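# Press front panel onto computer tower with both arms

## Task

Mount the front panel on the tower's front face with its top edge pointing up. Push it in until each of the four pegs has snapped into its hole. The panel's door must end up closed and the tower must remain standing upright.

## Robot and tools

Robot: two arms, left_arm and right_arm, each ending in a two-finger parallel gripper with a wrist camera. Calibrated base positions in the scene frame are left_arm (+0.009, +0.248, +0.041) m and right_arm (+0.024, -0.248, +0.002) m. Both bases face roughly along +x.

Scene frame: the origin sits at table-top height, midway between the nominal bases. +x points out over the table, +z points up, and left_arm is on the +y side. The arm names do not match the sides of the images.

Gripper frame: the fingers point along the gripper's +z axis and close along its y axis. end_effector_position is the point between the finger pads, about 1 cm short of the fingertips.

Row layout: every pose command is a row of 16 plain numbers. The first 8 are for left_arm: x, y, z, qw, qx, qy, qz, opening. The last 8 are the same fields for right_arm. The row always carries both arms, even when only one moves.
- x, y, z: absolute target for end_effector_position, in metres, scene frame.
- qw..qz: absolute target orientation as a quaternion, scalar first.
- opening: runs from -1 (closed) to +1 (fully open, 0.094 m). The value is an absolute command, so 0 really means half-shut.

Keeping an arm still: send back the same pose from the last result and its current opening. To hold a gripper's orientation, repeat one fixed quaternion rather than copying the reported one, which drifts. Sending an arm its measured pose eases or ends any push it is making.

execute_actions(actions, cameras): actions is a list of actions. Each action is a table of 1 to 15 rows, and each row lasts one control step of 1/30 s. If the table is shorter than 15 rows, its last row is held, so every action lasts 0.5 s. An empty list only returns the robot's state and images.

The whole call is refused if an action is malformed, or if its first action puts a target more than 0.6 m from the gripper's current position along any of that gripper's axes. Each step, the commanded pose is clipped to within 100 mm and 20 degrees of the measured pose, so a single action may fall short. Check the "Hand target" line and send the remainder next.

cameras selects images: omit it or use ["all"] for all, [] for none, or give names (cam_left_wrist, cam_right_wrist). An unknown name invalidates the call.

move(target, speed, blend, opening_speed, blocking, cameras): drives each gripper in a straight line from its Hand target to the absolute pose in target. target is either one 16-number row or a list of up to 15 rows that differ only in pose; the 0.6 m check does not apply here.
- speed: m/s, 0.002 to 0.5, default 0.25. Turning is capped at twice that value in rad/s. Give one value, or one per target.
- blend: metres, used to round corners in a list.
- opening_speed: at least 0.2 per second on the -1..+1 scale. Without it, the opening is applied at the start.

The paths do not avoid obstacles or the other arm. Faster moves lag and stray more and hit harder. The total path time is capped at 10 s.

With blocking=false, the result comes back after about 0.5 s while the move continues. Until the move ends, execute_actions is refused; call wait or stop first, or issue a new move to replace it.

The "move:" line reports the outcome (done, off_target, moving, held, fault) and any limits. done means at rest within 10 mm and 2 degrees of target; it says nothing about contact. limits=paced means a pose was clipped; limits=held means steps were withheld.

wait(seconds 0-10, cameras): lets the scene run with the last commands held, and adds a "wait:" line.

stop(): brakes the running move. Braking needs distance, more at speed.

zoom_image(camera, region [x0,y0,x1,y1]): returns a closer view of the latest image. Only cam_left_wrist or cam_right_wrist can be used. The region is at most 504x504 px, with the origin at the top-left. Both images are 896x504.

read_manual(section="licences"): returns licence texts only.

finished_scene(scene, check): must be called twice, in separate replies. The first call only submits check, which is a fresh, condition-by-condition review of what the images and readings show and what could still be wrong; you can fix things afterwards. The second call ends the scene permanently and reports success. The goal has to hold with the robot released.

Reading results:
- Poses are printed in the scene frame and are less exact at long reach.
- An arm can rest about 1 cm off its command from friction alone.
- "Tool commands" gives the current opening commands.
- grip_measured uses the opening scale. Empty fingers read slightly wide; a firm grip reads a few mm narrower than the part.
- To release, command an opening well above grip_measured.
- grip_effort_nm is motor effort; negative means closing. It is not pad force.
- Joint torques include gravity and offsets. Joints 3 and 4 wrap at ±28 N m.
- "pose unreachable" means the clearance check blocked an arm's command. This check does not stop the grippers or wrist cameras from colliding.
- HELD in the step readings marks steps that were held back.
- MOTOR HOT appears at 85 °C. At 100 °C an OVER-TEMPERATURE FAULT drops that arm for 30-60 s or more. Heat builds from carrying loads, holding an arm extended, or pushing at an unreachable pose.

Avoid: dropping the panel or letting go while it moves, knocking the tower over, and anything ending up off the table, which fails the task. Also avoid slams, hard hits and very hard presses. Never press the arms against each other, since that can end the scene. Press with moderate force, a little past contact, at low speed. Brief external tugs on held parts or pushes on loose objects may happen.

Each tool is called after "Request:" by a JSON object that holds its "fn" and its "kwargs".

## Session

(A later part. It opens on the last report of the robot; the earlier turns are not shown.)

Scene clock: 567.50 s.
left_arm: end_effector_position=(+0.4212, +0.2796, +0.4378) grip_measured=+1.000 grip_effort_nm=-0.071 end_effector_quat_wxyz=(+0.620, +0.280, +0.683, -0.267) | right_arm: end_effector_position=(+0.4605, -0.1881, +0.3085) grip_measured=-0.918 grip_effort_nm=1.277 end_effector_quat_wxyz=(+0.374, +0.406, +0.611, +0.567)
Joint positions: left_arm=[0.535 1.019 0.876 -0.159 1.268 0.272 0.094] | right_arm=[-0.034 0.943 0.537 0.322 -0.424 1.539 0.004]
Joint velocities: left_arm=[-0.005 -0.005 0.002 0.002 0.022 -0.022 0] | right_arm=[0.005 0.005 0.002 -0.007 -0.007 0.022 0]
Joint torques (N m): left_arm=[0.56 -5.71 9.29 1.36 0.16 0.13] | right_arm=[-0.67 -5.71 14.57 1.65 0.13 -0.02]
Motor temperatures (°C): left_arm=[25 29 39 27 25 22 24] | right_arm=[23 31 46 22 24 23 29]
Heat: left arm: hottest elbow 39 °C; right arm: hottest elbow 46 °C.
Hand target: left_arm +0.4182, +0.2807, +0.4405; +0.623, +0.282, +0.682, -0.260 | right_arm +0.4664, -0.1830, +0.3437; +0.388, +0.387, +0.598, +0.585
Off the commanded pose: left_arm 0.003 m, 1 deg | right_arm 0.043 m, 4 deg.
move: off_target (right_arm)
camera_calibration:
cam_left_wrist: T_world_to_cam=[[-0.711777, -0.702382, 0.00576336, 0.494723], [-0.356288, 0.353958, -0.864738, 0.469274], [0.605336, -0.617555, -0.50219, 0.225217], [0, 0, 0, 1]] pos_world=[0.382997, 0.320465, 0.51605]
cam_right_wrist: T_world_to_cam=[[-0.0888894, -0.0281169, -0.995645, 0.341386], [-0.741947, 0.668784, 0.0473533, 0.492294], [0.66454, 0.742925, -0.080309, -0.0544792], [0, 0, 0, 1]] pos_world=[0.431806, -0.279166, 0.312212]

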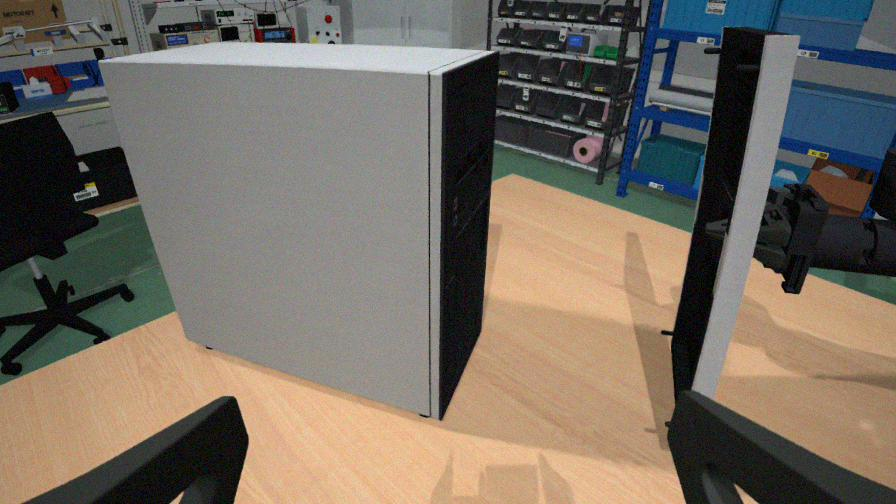

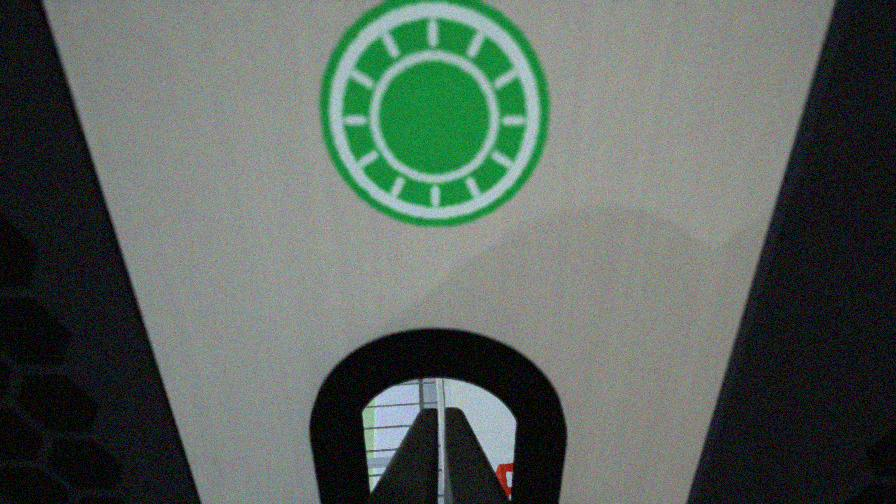

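Request:
{"fn": "move", "kwargs": {"target": [0.42,0.28,0.44,0.624,0.282,0.681,-0.259,1,0.54,-0.155,0.3,0.4096,0.372,0.5685,0.6061,0], "speed": 0.08}}

Scene clock: 601.07 s.
left_arm: end_effector_position=(+0.4216, +0.2801, +0.4376) grip_measured=+1.000 grip_effort_nm=-0.061 end_effector_quat_wxyz=(+0.620, +0.279, +0.684, -0.265) | right_arm: end_effector_position=(+0.5212, -0.1627, +0.2521) grip_measured=-0.918 grip_effort_nm=1.282 end_effector_quat_wxyz=(+0.385, +0.404, +0.594, +0.579)
Joint positions: left_arm=[0.535 1.019 0.876 -0.159 1.263 0.272 0.094] | right_arm=[0.051 1.285 0.555 0.696 -0.325 1.57 0.004]
Joint velocities: left_arm=[-0.015 -0.024 0.002 0.032 0.022 0.037 0] | right_arm=[-0.005 -0.005 -0.012 0.007 0.066 0.007 -0.001]
Joint torques (N m): left_arm=[-0.21 -5.42 9.11 1.91 0.13 0.05] | right_arm=[-0.44 -9.52 14.53 2.85 0.17 0.01]
Motor temperatures (°C): left_arm=[25 28 37 27 25 22 24] | right_arm=[23 29 47 22 24 23 29]
Heat: left arm: hottest elbow 37 °C; right arm: hottest elbow 47 °C.
Hand target: left_arm +0.4201, +0.2800, +0.4400; +0.624, +0.282, +0.681, -0.259 | right_arm +0.5354, -0.1559, +0.3010; +0.410, +0.373, +0.569, +0.608
Off the commanded pose: left_arm 0.003 m, 1 deg | right_arm 0.052 m, 6 deg.
move: off_target (right_arm)
camera_calibration:
cam_left_wrist: T_world_to_cam=[[-0.708954, -0.705234, 0.00540045, 0.495183], [-0.358209, 0.353482, -0.864139, 0.469773], [0.607511, -0.61457, -0.503224, 0.223832], [0, 0, 0, 1]] pos_world=[0.383359, 0.320724, 0.515912]
cam_right_wrist: T_world_to_cam=[[-0.050922, -0.00380655, -0.998695, 0.276257], [-0.733511, 0.678786, 0.0348134, 0.523419], [0.677768, 0.734326, -0.0373573, -0.137364], [0, 0, 0, 1]] pos_world=[0.491102, -0.253368, 0.252543]

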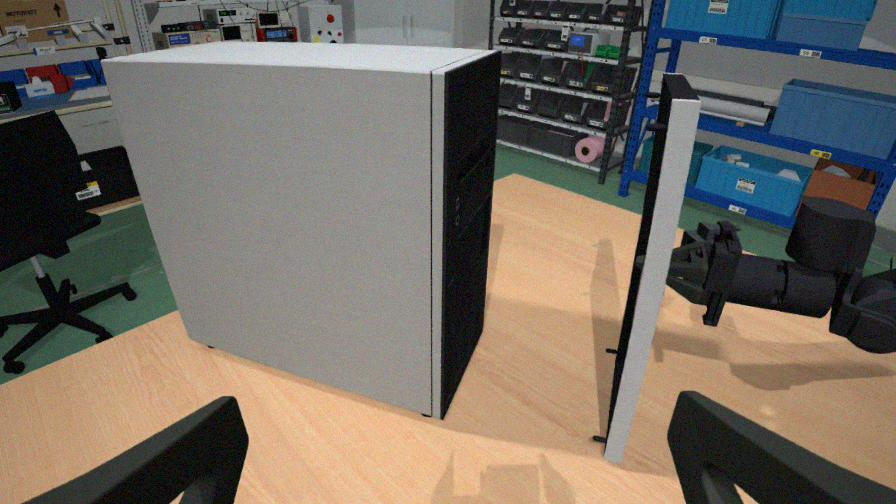

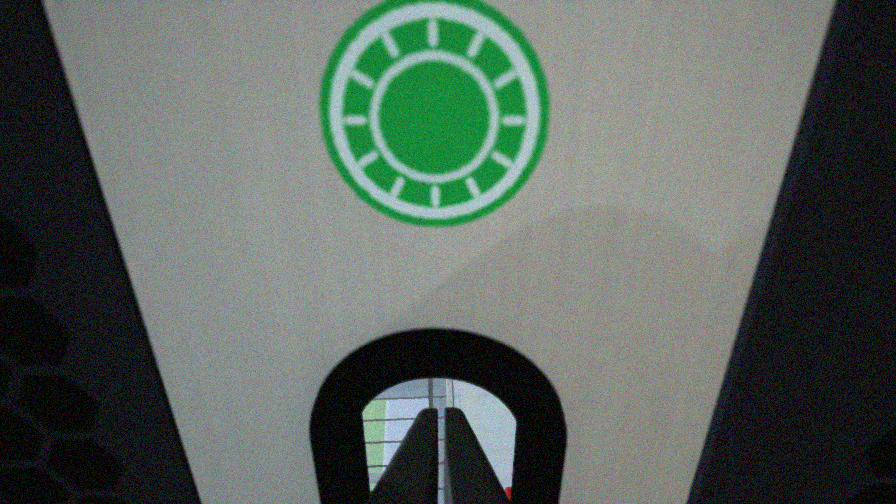

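Request:
{"fn": "zoom_image", "kwargs": {"camera": "cam_left_wrist", "region": [400, 40, 750, 240]}}

Request:
{"fn": "zoom_image", "kwargs": {"camera": "cam_left_wrist", "region": [400, 290, 700, 490]}}

Scaled by 1.440 from the camera's 896x504 image, which has a finer 1280x720 frame.

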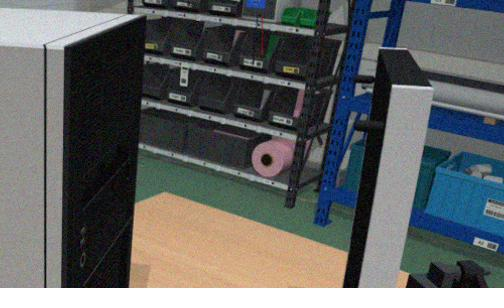

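Scaled by 1.680 from the camera's 896x504 image, which has a finer 1280x720 frame.

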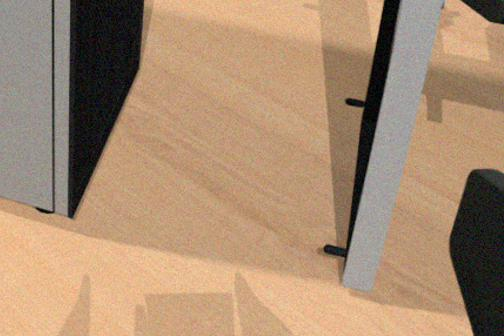

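Request:
{"fn": "move", "kwargs": {"target": [0.42,0.28,0.44,0.624,0.282,0.681,-0.259,1,0.67,-0.09,0.311,0.4027,0.3501,0.5549,0.6383,0], "speed": 0.06, "cameras": ["cam_left_wrist"]}}

Request:
{"fn": "zoom_image", "kwargs": {"camera": "cam_left_wrist", "region": [400, 30, 700, 200]}}

Request:
{"fn": "zoom_image", "kwargs": {"camera": "cam_left_wrist", "region": [400, 290, 650, 490]}}

Scene clock: 642.93 s.
left_arm: end_effector_position=(+0.4216, +0.2801, +0.4376) grip_measured=+1.000 grip_effort_nm=-0.061 end_effector_quat_wxyz=(+0.620, +0.279, +0.684, -0.265) | right_arm: end_effector_position=(+0.6545, -0.1002, +0.2588) grip_measured=-0.918 grip_effort_nm=1.277 end_effector_quat_wxyz=(+0.380, +0.381, +0.583, +0.609)
Joint positions: left_arm=[0.535 1.019 0.876 -0.159 1.263 0.272 0.094] | right_arm=[0.148 1.652 0.929 0.753 -0.275 1.6 0.004]
Joint velocities: left_arm=[-0.015 0.005 -0.002 -0.007 -0.051 -0.022 0] | right_arm=[-0.005 -0.005 0.002 -0.002 -0.051 0.037 -0.001]
Joint torques (N m): left_arm=[0.03 -4.95 9.14 1.96 0.14 0.06] | right_arm=[-0.56 -15.03 14.6 2.85 0.18 -0.02]
Motor temperatures (°C): left_arm=[25 28 36 27 25 22 24] | right_arm=[23 29 47 23 24 23 30]
Heat: left arm: hottest elbow 36 °C; right arm: hottest elbow 47 °C.
Hand target: left_arm +0.4201, +0.2800, +0.4400; +0.624, +0.282, +0.681, -0.259 | right_arm +0.6659, -0.0910, +0.3117; +0.402, +0.351, +0.555, +0.639
Off the commanded pose: left_arm 0.003 m, 1 deg | right_arm 0.055 m, 6 deg.
move: off_target (right_arm)
camera_calibration:
cam_left_wrist: T_world_to_cam=[[-0.708954, -0.705234, 0.00540045, 0.495183], [-0.358209, 0.353482, -0.864139, 0.469773], [0.607511, -0.61457, -0.503224, 0.223832], [0, 0, 0, 1]] pos_world=[0.383359, 0.320724, 0.515912]
Images, in order (width x height): cam_left_wrist 896x504.

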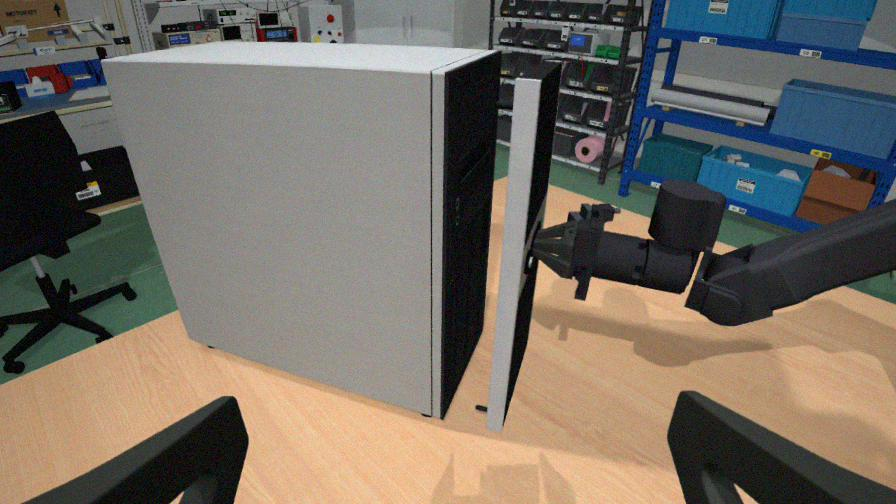

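Scaled by 1.680 from the camera's 896x504 image, which has a finer 1280x720 frame.

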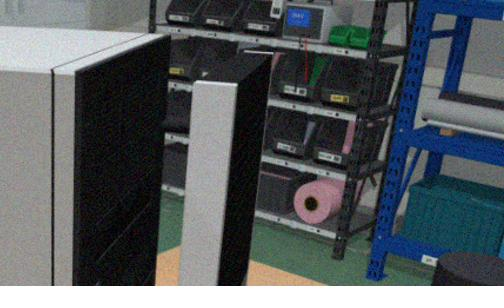

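Scaled by 2.016 from the camera's 896x504 image, which has a finer 1280x720 frame.

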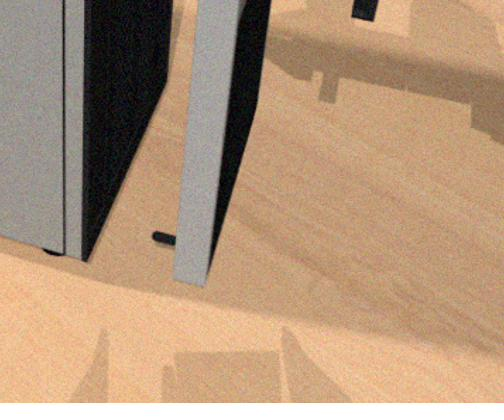

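Request:
{"fn": "move", "kwargs": {"target": [0.40,0.08,0.66,0.5327,-0.1101,0.8362,0.0701,1,0.6659,-0.0910,0.3117,0.402,0.351,0.555,0.639,0], "speed": 0.15, "cameras": ["cam_left_wrist"]}}

Scene clock: 666.17 s.
left_arm: end_effector_position=(+0.4031, +0.0791, +0.6491) grip_measured=+1.000 grip_effort_nm=-0.056 end_effector_quat_wxyz=(+0.526, -0.095, +0.841, +0.087) | right_arm: end_effector_position=(+0.6548, -0.1002, +0.2594) grip_measured=-0.918 grip_effort_nm=1.272 end_effector_quat_wxyz=(+0.379, +0.382, +0.582, +0.609)
Joint positions: left_arm=[-0.662 1.221 1.839 -1.332 -0.853 -0.528 0.094] | right_arm=[0.148 1.652 0.931 0.753 -0.275 1.602 0.004]
Joint velocities: left_arm=[0.005 0.024 -0.007 -0.017 0.022 -0.037 0] | right_arm=[-0.005 -0.005 -0.007 0.007 -0.022 0.007 0]
Joint torques (N m): left_arm=[-0.62 -4.6 11.06 1.47 -0.54 -0.08] | right_arm=[-0.44 -15.56 13.7 2.88 0.19 0.01]
Motor temperatures (°C): left_arm=[25 28 36 27 25 22 24] | right_arm=[23 30 49 23 24 23 30]
Heat: left arm: hottest elbow 36 °C; right arm: hottest elbow 49 °C.
Hand target: left_arm +0.4046, +0.0752, +0.6611; +0.532, -0.102, +0.837, +0.077 | right_arm +0.6624, -0.0918, +0.3113; +0.401, +0.351, +0.554, +0.639
Off the commanded pose: left_arm 0.011 m, 3 deg | right_arm 0.054 m, 6 deg.
move: off_target (left_arm, right_arm)
camera_calibration:
cam_left_wrist: T_world_to_cam=[[0.248224, -0.967042, -0.056699, 0.0143058], [-0.757596, -0.15732, -0.633481, 0.768656], [0.603683, 0.2002, -0.771678, 0.329421], [0, 0, 0, 1]] pos_world=[0.379914, 0.0688096, 0.741947]
Images, in order (width x height): cam_left_wrist 896x504.

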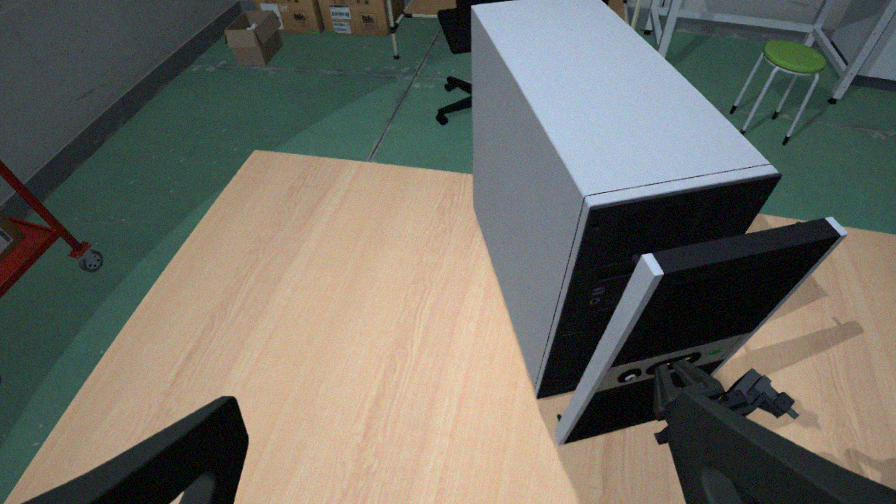

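Request:
{"fn": "zoom_image", "kwargs": {"camera": "cam_left_wrist", "region": [560, 140, 860, 310]}}

Request:
{"fn": "zoom_image", "kwargs": {"camera": "cam_left_wrist", "region": [500, 350, 800, 504]}}

Scaled by 1.680 from the camera's 896x504 image, which has a finer 1280x720 frame.

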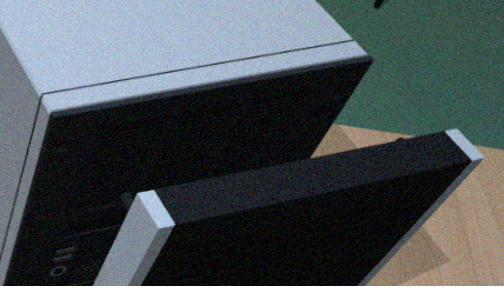

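Scaled by 1.680 from the camera's 896x504 image, which has a finer 1280x720 frame.

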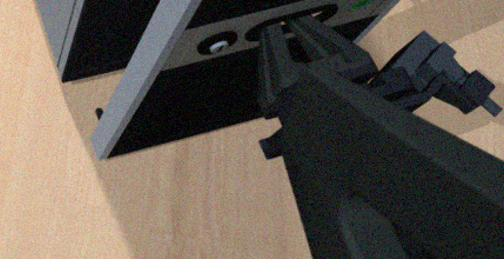

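Request:
{"fn": "move", "kwargs": {"target": [0.4046,0.0752,0.6611,0.532,-0.102,0.837,0.077,1,0.687,-0.063,0.3140,0.402,0.351,0.555,0.639,0], "speed": 0.03, "cameras": ["cam_left_wrist"]}}

Request:
{"fn": "zoom_image", "kwargs": {"camera": "cam_left_wrist", "region": [560, 140, 860, 310]}}

Scene clock: 698.53 s.
left_arm: end_effector_position=(+0.4030, +0.0791, +0.6491) grip_measured=+1.000 grip_effort_nm=-0.061 end_effector_quat_wxyz=(+0.526, -0.095, +0.841, +0.087) | right_arm: end_effector_position=(+0.6723, -0.0739, +0.2651) grip_measured=-0.918 grip_effort_nm=1.277 end_effector_quat_wxyz=(+0.383, +0.377, +0.578, +0.614)
Joint positions: left_arm=[-0.662 1.221 1.839 -1.332 -0.853 -0.528 0.094] | right_arm=[0.194 1.698 0.997 0.75 -0.23 1.603 0.004]
Joint velocities: left_arm=[0.005 -0.015 0.022 0.012 -0.022 -0.022 0] | right_arm=[0.005 0.005 0.012 0.002 0.051 -0.037 0]
Joint torques (N m): left_arm=[0.03 -4.6 10.97 1.46 -0.51 -0.08] | right_arm=[-0.56 -15.5 14.9 1.91 0.2 -0.11]
Motor temperatures (°C): left_arm=[25 27 38 27 25 22 24] | right_arm=[23 31 50 23 24 23 30]
Heat: left arm: hottest elbow 38 °C; right arm: hottest elbow 50 °C.
Hand target: left_arm +0.4044, +0.0753, +0.6607; +0.532, -0.102, +0.837, +0.077 | right_arm +0.6831, -0.0643, +0.3139; +0.401, +0.351, +0.554, +0.639
Off the commanded pose: left_arm 0.013 m, 2 deg | right_arm 0.052 m, 5 deg.
move: off_target (left_arm, right_arm)
camera_calibration:
cam_left_wrist: T_world_to_cam=[[0.248536, -0.966984, -0.0563245, 0.0139675], [-0.757609, -0.157831, -0.633339, 0.768553], [0.603539, 0.200079, -0.771822, 0.329555], [0, 0, 0, 1]] pos_world=[0.379891, 0.0688709, 0.741899]
Images, in order (width x height): cam_left_wrist 896x504.

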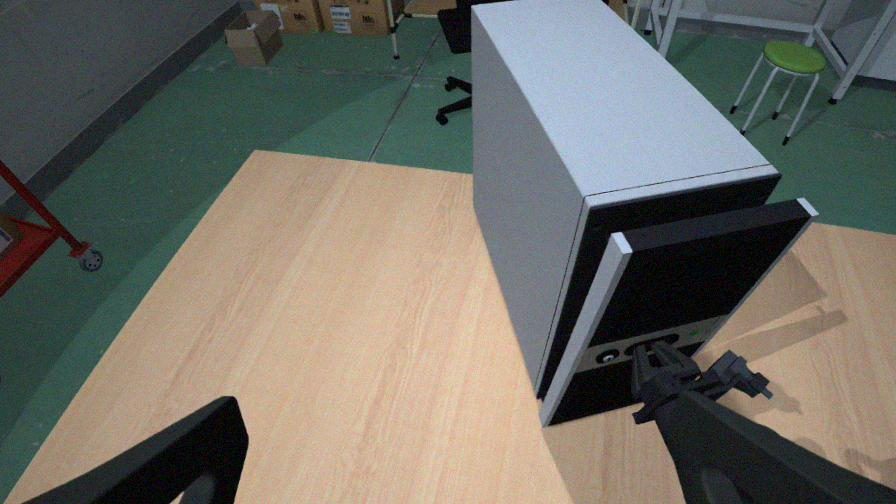

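Scaled by 1.680 from the camera's 896x504 image, which has a finer 1280x720 frame.

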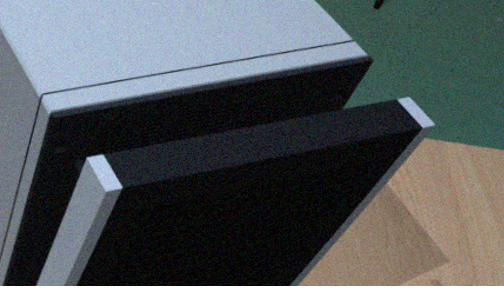

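Request:
{"fn": "move", "kwargs": {"target": [0.42,0.28,0.44,0.624,0.282,0.681,-0.259,1,0.687,-0.062,0.3090,0.402,0.351,0.555,0.639,0], "speed": 0.15, "cameras": ["cam_left_wrist"]}}

Request:
{"fn": "zoom_image", "kwargs": {"camera": "cam_left_wrist", "region": [400, 30, 600, 160]}}

Request:
{"fn": "zoom_image", "kwargs": {"camera": "cam_left_wrist", "region": [400, 310, 600, 440]}}

Scene clock: 713.47 s.
left_arm: end_effector_position=(+0.4124, +0.2809, +0.4403) grip_measured=+1.000 grip_effort_nm=-0.071 end_effector_quat_wxyz=(+0.626, +0.271, +0.680, -0.269) | right_arm: end_effector_position=(+0.6736, -0.0735, +0.2597) grip_measured=-0.918 grip_effort_nm=1.277 end_effector_quat_wxyz=(+0.381, +0.379, +0.579, +0.612)
Joint positions: left_arm=[0.551 0.991 0.847 -0.104 1.278 0.211 0.094] | right_arm=[0.194 1.706 0.998 0.75 -0.228 1.603 0.004]
Joint velocities: left_arm=[0.005 -0.005 -0.012 0.002 -0.037 -0.066 0] | right_arm=[-0.005 -0.005 0.007 0.007 -0.037 0.037 0]
Joint torques (N m): left_arm=[0.26 -3.37 9.32 2.36 0.3 0.12] | right_arm=[-0.56 -15.79 14.34 2.32 0.16 -0.06]
Motor temperatures (°C): left_arm=[25 27 38 27 25 22 24] | right_arm=[23 31 50 23 24 23 30]
Heat: left arm: hottest elbow 38 °C; right arm: hottest elbow 50 °C.
Hand target: left_arm +0.4152, +0.2848, +0.4387; +0.629, +0.274, +0.678, -0.264 | right_arm +0.6831, -0.0631, +0.3089; +0.401, +0.351, +0.554, +0.639
Off the commanded pose: left_arm 0.008 m, 2 deg | right_arm 0.052 m, 6 deg.
move: off_target (right_arm)
camera_calibration:
cam_left_wrist: T_world_to_cam=[[-0.704356, -0.709677, 0.0155029, 0.48414], [-0.354874, 0.333131, -0.873549, 0.477003], [0.614773, -0.620791, -0.486489, 0.222709], [0, 0, 0, 1]] pos_world=[0.373368, 0.322934, 0.517526]
Images, in order (width x height): cam_left_wrist 896x504.

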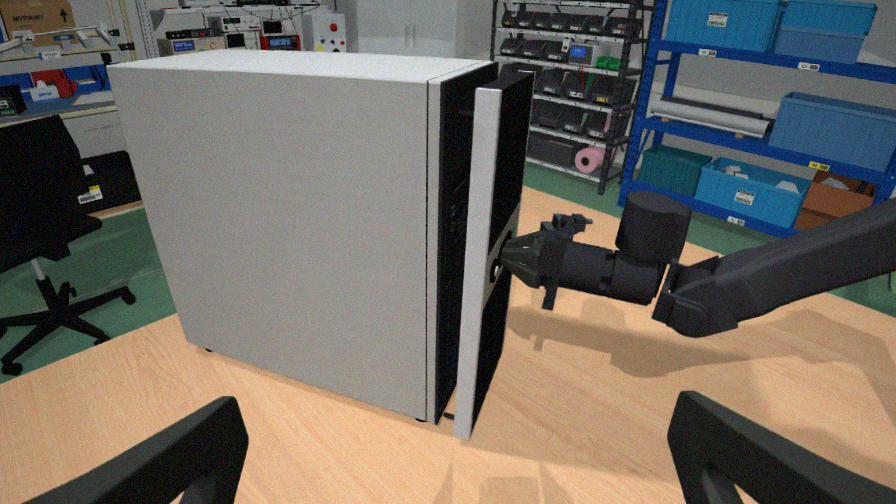

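Scaled by 2.520 from the camera's 896x504 image, which has a finer 1280x720 frame.

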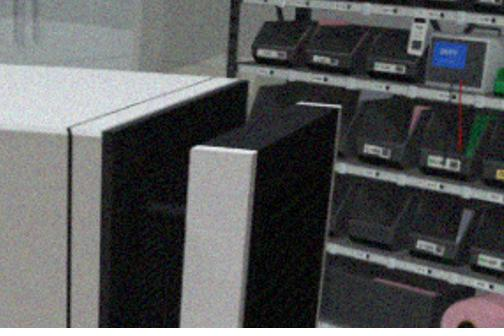

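Scaled by 2.520 from the camera's 896x504 image, which has a finer 1280x720 frame.

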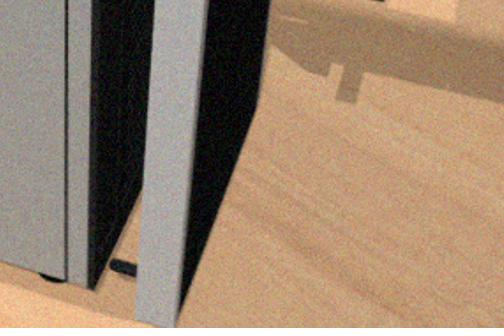

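Request:
{"fn": "move", "kwargs": {"target": [0.415,0.284,0.4387,0.629,0.274,0.678,-0.264,1,0.7085,-0.0525,0.3110,0.4003,0.3529,0.5593,0.6343,0], "speed": 0.02, "cameras": ["cam_left_wrist"]}}

Request:
{"fn": "zoom_image", "kwargs": {"camera": "cam_left_wrist", "region": [400, 30, 600, 160]}}

Request:
{"fn": "zoom_image", "kwargs": {"camera": "cam_left_wrist", "region": [400, 310, 600, 440]}}

Scene clock: 754.27 s.
left_arm: end_effector_position=(+0.4124, +0.2809, +0.4403) grip_measured=+1.000 grip_effort_nm=-0.066 end_effector_quat_wxyz=(+0.626, +0.271, +0.680, -0.269) | right_arm: end_effector_position=(+0.6815, -0.0704, +0.2601) grip_measured=-0.918 grip_effort_nm=1.282 end_effector_quat_wxyz=(+0.381, +0.383, +0.580, +0.610)
Joint positions: left_arm=[0.551 0.991 0.847 -0.104 1.278 0.211 0.094] | right_arm=[0.199 1.72 1.024 0.731 -0.219 1.603 0.004]
Joint velocities: left_arm=[-0.005 -0.005 -0.002 0.002 0.081 -0.037 0] | right_arm=[0.015 -0.005 -0.002 -0.002 -0.022 -0.007 0]
Joint torques (N m): left_arm=[0.26 -3.37 9.29 2.19 0.24 0.11] | right_arm=[-0.15 -14.39 18.06 1.18 0.14 -0.15]
Motor temperatures (°C): left_arm=[25 27 37 27 25 22 24] | right_arm=[22 33 50 23 24 23 30]
Heat: left arm: hottest elbow 37 °C; right arm: hottest elbow 50 °C.
Hand target: left_arm +0.4148, +0.2840, +0.4387; +0.629, +0.274, +0.678, -0.264 | right_arm +0.7014, -0.0544, +0.3113; +0.400, +0.353, +0.559, +0.635
Off the commanded pose: left_arm 0.004 m, 1 deg | right_arm 0.060 m, 5 deg.
move: off_target (right_arm)
camera_calibration:
cam_left_wrist: T_world_to_cam=[[-0.704625, -0.709418, 0.0151636, 0.484274], [-0.35442, 0.333351, -0.87365, 0.476853], [0.614728, -0.620969, -0.486319, 0.222728], [0, 0, 0, 1]] pos_world=[0.37332, 0.322901, 0.517576]
Images, in order (width x height): cam_left_wrist 896x504.

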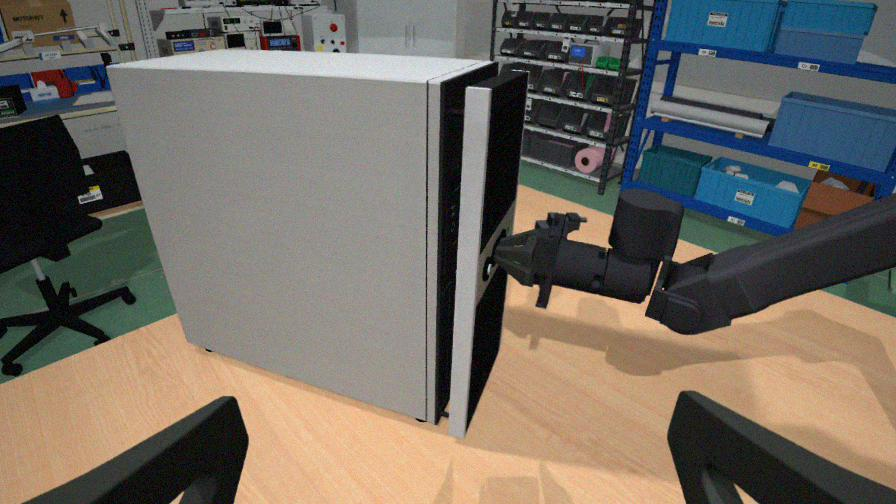

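Scaled by 2.520 from the camera's 896x504 image, which has a finer 1280x720 frame.

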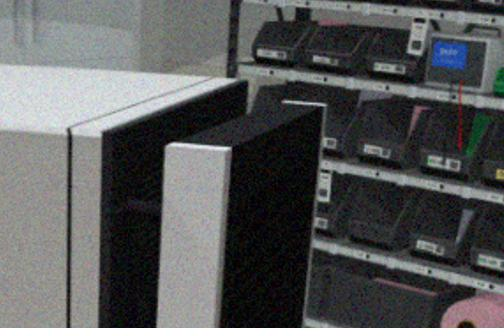

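Scaled by 2.520 from the camera's 896x504 image, which has a finer 1280x720 frame.

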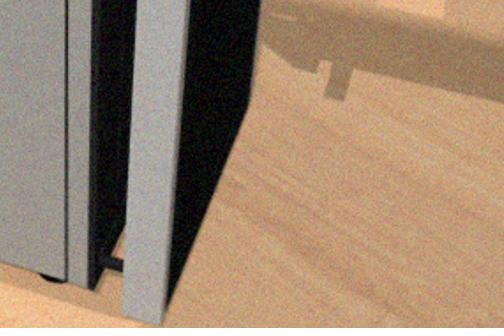

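Request:
{"fn": "zoom_image", "kwargs": {"camera": "cam_left_wrist", "region": [420, 390, 480, 440]}}

Request:
{"fn": "zoom_image", "kwargs": {"camera": "cam_left_wrist", "region": [425, 60, 505, 130]}}

Scaled by 8.400 from the camera's 896x504 image, which has a finer 1280x720 frame.

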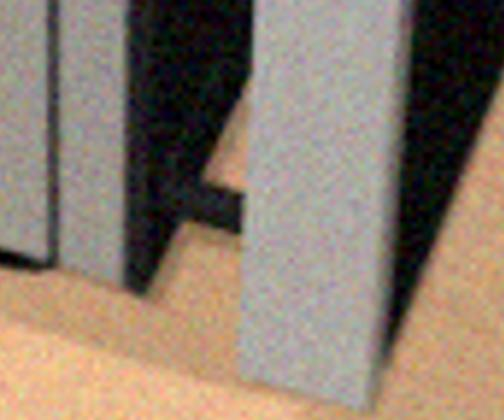

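Scaled by 6.300 from the camera's 896x504 image, which has a finer 1280x720 frame.

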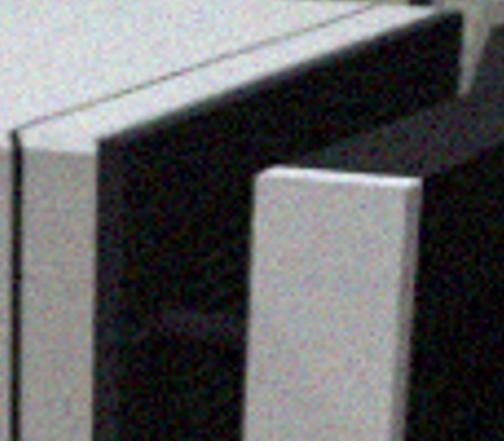

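Request:
{"fn": "move", "kwargs": {"target": [0.4046,0.0752,0.6611,0.532,-0.102,0.837,0.077,1,0.7014,-0.0544,0.3113,0.400,0.353,0.559,0.635,0], "speed": 0.15, "cameras": ["cam_left_wrist"]}}

Request:
{"fn": "zoom_image", "kwargs": {"camera": "cam_left_wrist", "region": [570, 150, 690, 250]}}

Request:
{"fn": "zoom_image", "kwargs": {"camera": "cam_left_wrist", "region": [740, 140, 840, 220]}}

Request:
{"fn": "zoom_image", "kwargs": {"camera": "cam_left_wrist", "region": [500, 350, 600, 430]}}

Scene clock: 783.70 s.
left_arm: end_effector_position=(+0.4075, +0.0743, +0.6504) grip_measured=+1.000 grip_effort_nm=-0.071 end_effector_quat_wxyz=(+0.526, -0.087, +0.841, +0.094) | right_arm: end_effector_position=(+0.6815, -0.0704, +0.2600) grip_measured=-0.918 grip_effort_nm=1.277 end_effector_quat_wxyz=(+0.381, +0.383, +0.580, +0.610)
Joint positions: left_arm=[-0.665 1.239 1.857 -1.335 -0.858 -0.509 0.094] | right_arm=[0.199 1.72 1.024 0.73 -0.219 1.603 0.004]
Joint velocities: left_arm=[-0.005 0.005 0.012 -0.017 -0.007 0.022 0] | right_arm=[-0.024 -0.005 0.007 -0.007 -0.007 -0.022 0]
Joint torques (N m): left_arm=[-0.38 -4.48 10.95 1.36 -0.54 -0.1] | right_arm=[-0.26 -15.21 16.43 1.54 0.14 -0.13]
Motor temperatures (°C): left_arm=[25 27 37 27 25 22 24] | right_arm=[22 33 50 22 24 23 30]
Heat: left arm: hottest elbow 37 °C; right arm: hottest elbow 50 °C.
Hand target: left_arm +0.4091, +0.0704, +0.6620; +0.532, -0.094, +0.838, +0.084 | right_arm +0.6959, -0.0559, +0.3113; +0.399, +0.354, +0.558, +0.635
Off the commanded pose: left_arm 0.011 m, 3 deg | right_arm 0.057 m, 6 deg.
move: off_target (left_arm, right_arm)
camera_calibration:
cam_left_wrist: T_world_to_cam=[[0.24095, -0.967435, -0.0775368, 0.0252751], [-0.761642, -0.138968, -0.632922, 0.771953], [0.601536, 0.211558, -0.770323, 0.327832], [0, 0, 0, 1]] pos_world=[0.384658, 0.0623735, 0.743082]
Images, in order (width x height): cam_left_wrist 896x504.

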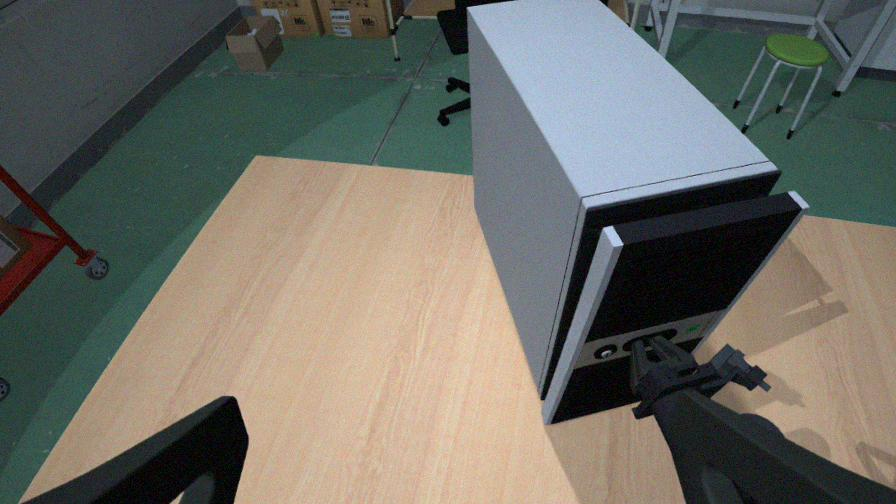

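Scaled by 4.200 from the camera's 896x504 image, which has a finer 1280x720 frame.

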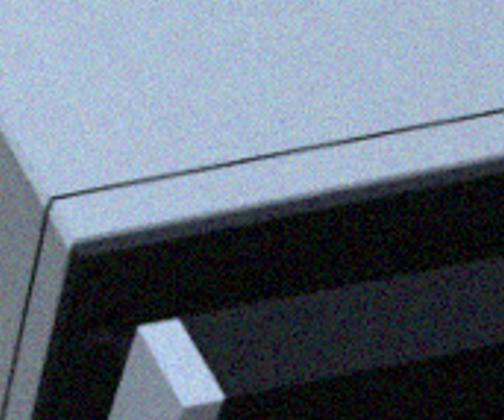

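Scaled by 5.040 from the camera's 896x504 image, which has a finer 1280x720 frame.

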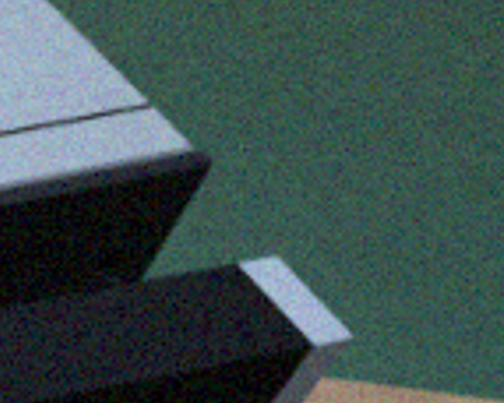

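Scaled by 5.040 from the camera's 896x504 image, which has a finer 1280x720 frame.

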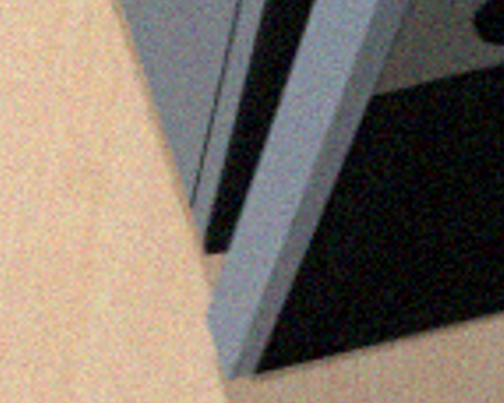

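Request:
{"fn": "move", "kwargs": {"target": [0.415,0.284,0.4387,0.629,0.274,0.678,-0.264,1,0.7095,-0.0565,0.311,0.4048,0.3494,0.5691,0.6247,0], "speed": 0.1, "cameras": ["cam_left_wrist"]}}

Request:
{"fn": "zoom_image", "kwargs": {"camera": "cam_left_wrist", "region": [420, 390, 480, 440]}}

Request:
{"fn": "zoom_image", "kwargs": {"camera": "cam_left_wrist", "region": [425, 60, 505, 130]}}

Scene clock: 813.90 s.
left_arm: end_effector_position=(+0.4072, +0.2850, +0.4405) grip_measured=+1.000 grip_effort_nm=-0.071 end_effector_quat_wxyz=(+0.633, +0.266, +0.675, -0.270) | right_arm: end_effector_position=(+0.6815, -0.0703, +0.2594) grip_measured=-0.917 grip_effort_nm=1.277 end_effector_quat_wxyz=(+0.379, +0.384, +0.585, +0.605)
Joint positions: left_arm=[0.57 0.981 0.823 -0.033 1.295 0.157 0.094] | right_arm=[0.199 1.716 1.027 0.71 -0.22 1.597 0.004]
Joint velocities: left_arm=[-0.005 0.005 0.027 0.002 -0.007 -0.007 0] | right_arm=[-0.015 -0.005 0.002 -0.017 0.037 -0.022 0]
Joint torques (N m): left_arm=[0.44 -3.02 9.18 2.19 0.23 0.04] | right_arm=[-0.38 -14.39 18.1 1.03 -0.08 -0.37]
Motor temperatures (°C): left_arm=[25 27 38 27 25 22 24] | right_arm=[22 33 51 22 24 23 30]
Heat: left arm: hottest elbow 38 °C; right arm: hottest elbow 51 °C.
Hand target: left_arm +0.4101, +0.2889, +0.4375; +0.634, +0.266, +0.675, -0.269 | right_arm +0.7024, -0.0584, +0.3114; +0.405, +0.350, +0.568, +0.625
Off the commanded pose: left_arm 0.008 m, 1 deg | right_arm 0.060 m, 6 deg.
move: off_target (right_arm)
camera_calibration:
cam_left_wrist: T_world_to_cam=[[-0.700551, -0.713406, 0.0167101, 0.482299], [-0.345646, 0.318745, -0.882571, 0.478354], [0.624305, -0.624062, -0.469883, 0.218251], [0, 0, 0, 1]] pos_world=[0.366961, 0.327804, 0.516674]
Images, in order (width x height): cam_left_wrist 896x504.

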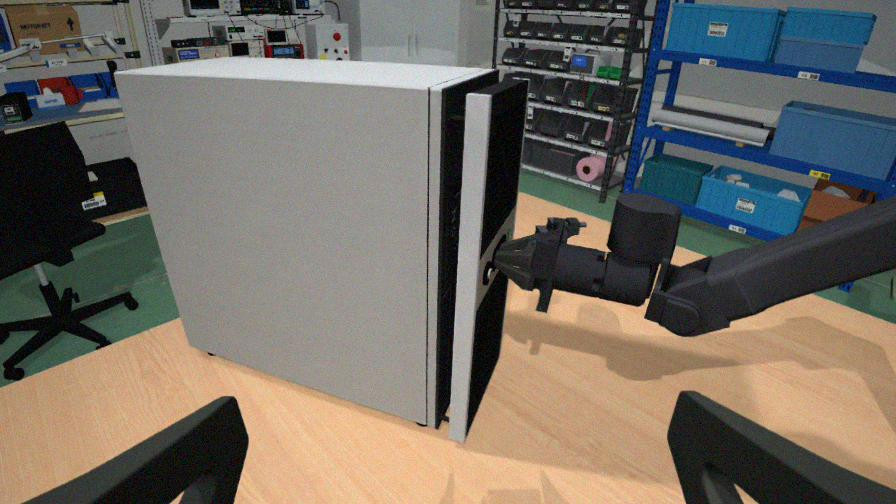

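Scaled by 8.400 from the camera's 896x504 image, which has a finer 1280x720 frame.

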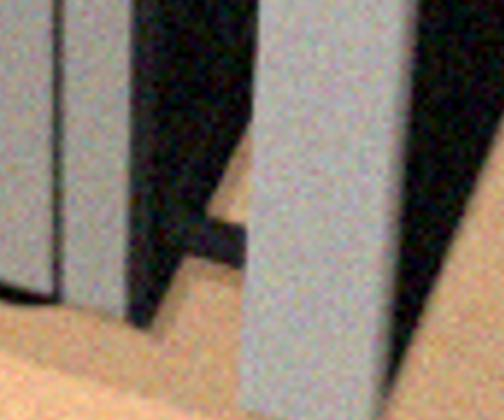

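Scaled by 6.300 from the camera's 896x504 image, which has a finer 1280x720 frame.

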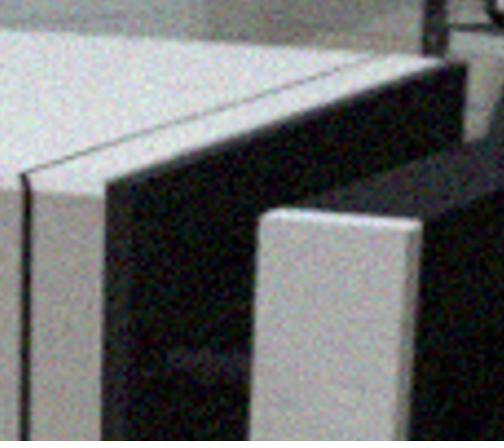

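Request:
{"fn": "move", "kwargs": {"target": [0.410,0.289,0.4375,0.634,0.266,0.675,-0.269,1,0.677,-0.071,0.311,0.4048,0.3494,0.5691,0.6247,0], "speed": 0.05, "cameras": ["cam_left_wrist"]}}

Request:
{"fn": "zoom_image", "kwargs": {"camera": "cam_left_wrist", "region": [420, 390, 480, 440]}}

Request:
{"fn": "zoom_image", "kwargs": {"camera": "cam_left_wrist", "region": [425, 60, 505, 130]}}

Scene clock: 821.40 s.
left_arm: end_effector_position=(+0.4071, +0.2848, +0.4406) grip_measured=+1.000 grip_effort_nm=-0.071 end_effector_quat_wxyz=(+0.633, +0.267, +0.674, -0.271) | right_arm: end_effector_position=(+0.6790, -0.0693, +0.2642) grip_measured=-0.916 grip_effort_nm=1.277 end_effector_quat_wxyz=(+0.379, +0.378, +0.586, +0.608)
Joint positions: left_arm=[0.57 0.981 0.823 -0.033 1.296 0.157 0.094] | right_arm=[0.198 1.706 1.024 0.71 -0.23 1.593 0.004]
Joint velocities: left_arm=[-0.005 0.005 0.012 -0.007 -0.051 -0.037 0] | right_arm=[-0.005 -0.024 0.007 0.007 -0.051 -0.022 0]
Joint torques (N m): left_arm=[0.62 -3.25 9.29 2.07 0.25 0.1] | right_arm=[-1.85 -18.67 10.44 2.07 -0.21 -0.28]
Motor temperatures (°C): left_arm=[25 27 38 27 25 22 24] | right_arm=[22 33 54 22 24 23 30]
Heat: left arm: hottest elbow 38 °C; right arm: hottest elbow 54 °C.
Hand target: left_arm +0.4098, +0.2890, +0.4375; +0.634, +0.266, +0.675, -0.269 | right_arm +0.6764, -0.0708, +0.3099; +0.405, +0.350, +0.569, +0.625
Off the commanded pose: left_arm 0.006 m, 0 deg | right_arm 0.047 m, 5 deg.
move: off_target (right_arm)
camera_calibration:
cam_left_wrist: T_world_to_cam=[[-0.70136, -0.712619, 0.0164018, 0.482353], [-0.344899, 0.319133, -0.882722, 0.478077], [0.62381, -0.624763, -0.469609, 0.218565], [0, 0, 0, 1]] pos_world=[0.366849, 0.327715, 0.516738]
Images, in order (width x height): cam_left_wrist 896x504.

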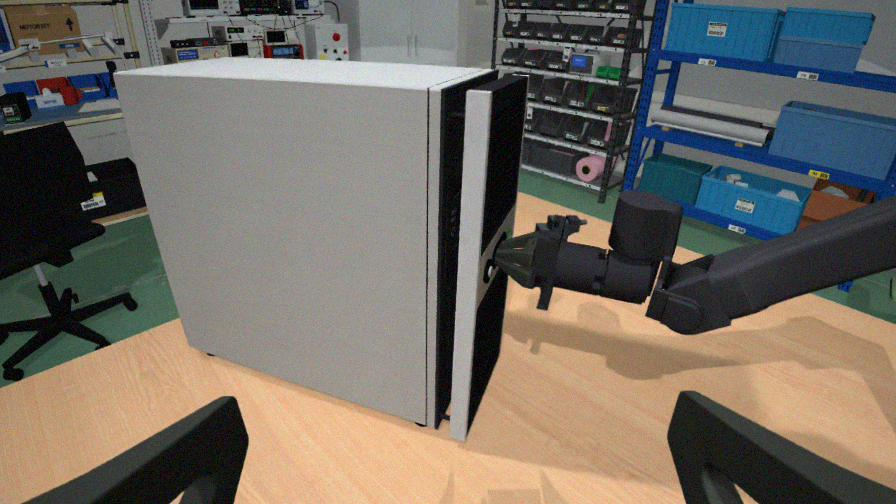

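Scaled by 8.400 from the camera's 896x504 image, which has a finer 1280x720 frame.

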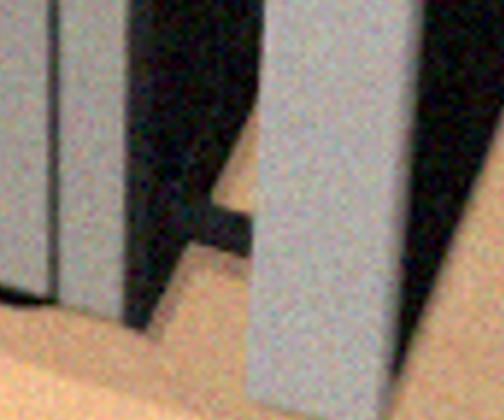

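Scaled by 6.300 from the camera's 896x504 image, which has a finer 1280x720 frame.

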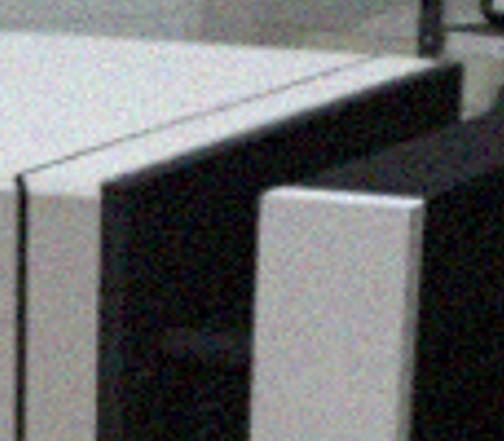

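Request:
{"fn": "move", "kwargs": {"target": [0.410,0.289,0.4375,0.634,0.266,0.675,-0.269,1,0.675,-0.0775,0.3065,0.4071,0.3479,0.5753,0.6184,0], "speed": 0.05, "cameras": ["cam_left_wrist"]}}

Request:
{"fn": "zoom_image", "kwargs": {"camera": "cam_left_wrist", "region": [420, 390, 480, 440]}}

Request:
{"fn": "zoom_image", "kwargs": {"camera": "cam_left_wrist", "region": [425, 60, 505, 130]}}

Scene clock: 834.47 s.
left_arm: end_effector_position=(+0.4070, +0.2848, +0.4406) grip_measured=+1.000 grip_effort_nm=-0.076 end_effector_quat_wxyz=(+0.633, +0.267, +0.674, -0.271) | right_arm: end_effector_position=(+0.6771, -0.0695, +0.2651) grip_measured=-0.916 grip_effort_nm=1.287 end_effector_quat_wxyz=(+0.382, +0.369, +0.591, +0.606)
Joint positions: left_arm=[0.57 0.981 0.823 -0.033 1.296 0.157 0.094] | right_arm=[0.195 1.701 1.02 0.71 -0.244 1.573 0.004]
Joint velocities: left_arm=[0.015 -0.005 0.002 -0.002 0.037 -0.037 0] | right_arm=[-0.005 -0.005 -0.022 -0.002 -0.022 -0.066 0]
Joint torques (N m): left_arm=[0.62 -3.19 9.33 2.09 0.25 0.08] | right_arm=[-2.37 -18.32 9.78 1.89 -0.14 -0.26]
Motor temperatures (°C): left_arm=[25 27 39 27 25 22 24] | right_arm=[22 34 53 22 24 23 30]
Heat: left arm: hottest elbow 39 °C; right arm: hottest elbow 53 °C.
Hand target: left_arm +0.4098, +0.2890, +0.4375; +0.634, +0.266, +0.675, -0.269 | right_arm +0.6748, -0.0773, +0.3058; +0.407, +0.348, +0.575, +0.618
Off the commanded pose: left_arm 0.006 m, 0 deg | right_arm 0.042 m, 4 deg.
move: off_target (right_arm)
camera_calibration:
cam_left_wrist: T_world_to_cam=[[-0.701627, -0.712355, 0.0164214, 0.482314], [-0.344748, 0.319207, -0.882755, 0.478019], [0.623593, -0.625026, -0.469547, 0.218705], [0, 0, 0, 1]] pos_world=[0.366817, 0.327689, 0.516745]
Images, in order (width x height): cam_left_wrist 896x504.

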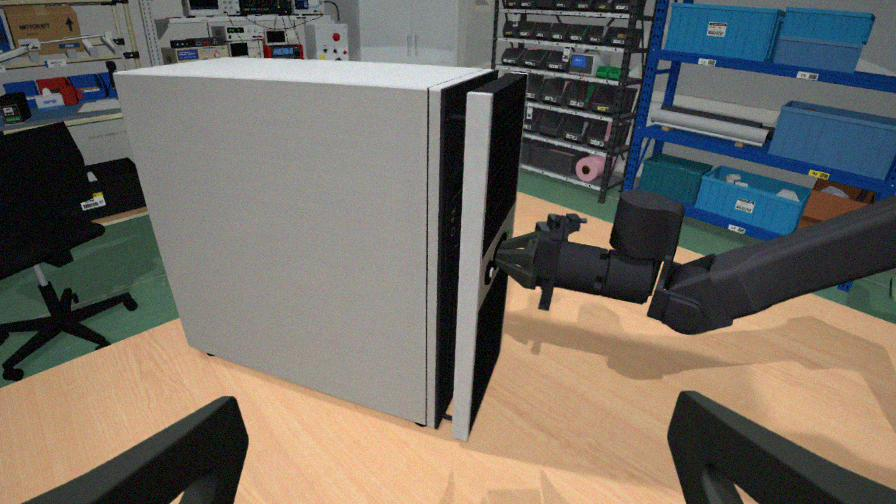

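Scaled by 8.400 from the camera's 896x504 image, which has a finer 1280x720 frame.

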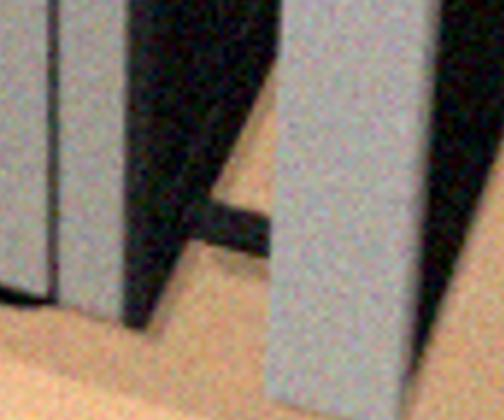

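Scaled by 6.300 from the camera's 896x504 image, which has a finer 1280x720 frame.

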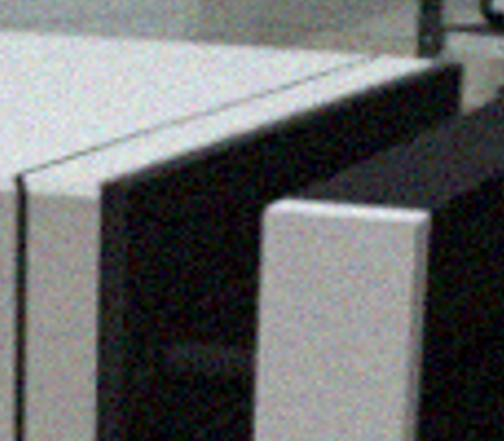

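Request:
{"fn": "move", "kwargs": {"target": [0.54,0.09,0.11,0.632,0.1396,0.7532,-0.1171,1,0.675,-0.0775,0.3065,0.4071,0.3479,0.5753,0.6184,0], "speed": 0.15, "cameras": ["cam_left_wrist"]}}

Scene clock: 867.67 s.
left_arm: end_effector_position=(+0.5254, +0.0963, +0.1085) grip_measured=+1.000 grip_effort_nm=-0.076 end_effector_quat_wxyz=(+0.622, +0.149, +0.761, -0.108) | right_arm: end_effector_position=(+0.6771, -0.0694, +0.2651) grip_measured=-0.916 grip_effort_nm=1.277 end_effector_quat_wxyz=(+0.383, +0.369, +0.592, +0.606)
Joint positions: left_arm=[-0.199 1.817 0.56 1.05 0.114 0.045 0.094] | right_arm=[0.195 1.701 1.02 0.71 -0.245 1.572 0.004]
Joint velocities: left_arm=[-0.024 -0.005 -0.007 -0.002 0.022 -0.007 0] | right_arm=[-0.024 -0.015 -0.002 -0.032 0.022 -0.037 0.001]
Joint torques (N m): left_arm=[-0.44 -8.53 6.04 2.76 -0.1 -0.09] | right_arm=[-2.2 -18.2 9.85 1.85 -0.13 -0.27]
Motor temperatures (°C): left_arm=[25 27 39 27 25 22 24] | right_arm=[22 36 50 22 24 23 30]
Heat: left arm: hottest elbow 39 °C; right arm: hottest elbow 50 °C.
Hand target: left_arm +0.5348, +0.0923, +0.1107; +0.629, +0.144, +0.756, -0.113 | right_arm +0.6747, -0.0772, +0.3057; +0.407, +0.348, +0.575, +0.618
Off the commanded pose: left_arm 0.016 m, 2 deg | right_arm 0.042 m, 4 deg.
move: off_target (left_arm, right_arm)
camera_calibration:
cam_left_wrist: T_world_to_cam=[[-0.361218, -0.931942, -0.031698, 0.284064], [-0.54963, 0.240249, -0.800117, 0.392074], [0.753278, -0.271594, -0.599006, -0.216966], [0, 0, 0, 1]] pos_world=[0.481541, 0.11161, 0.192745]
Images, in order (width x height): cam_left_wrist 896x504.

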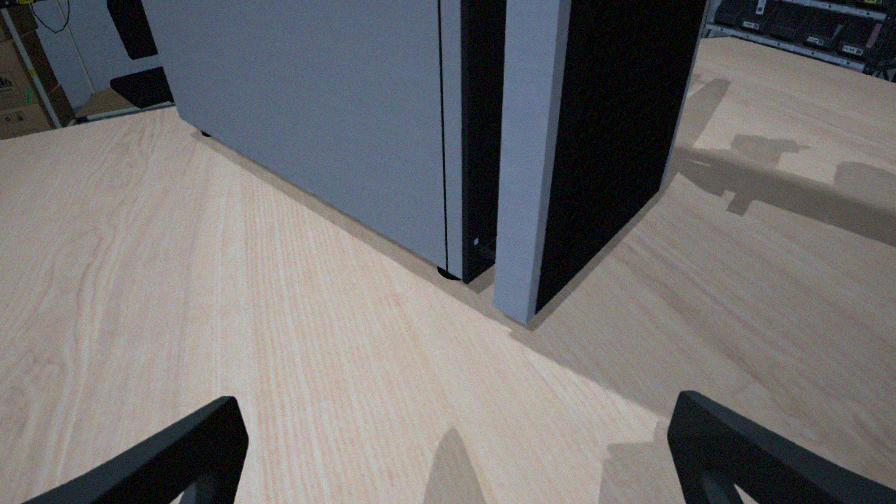

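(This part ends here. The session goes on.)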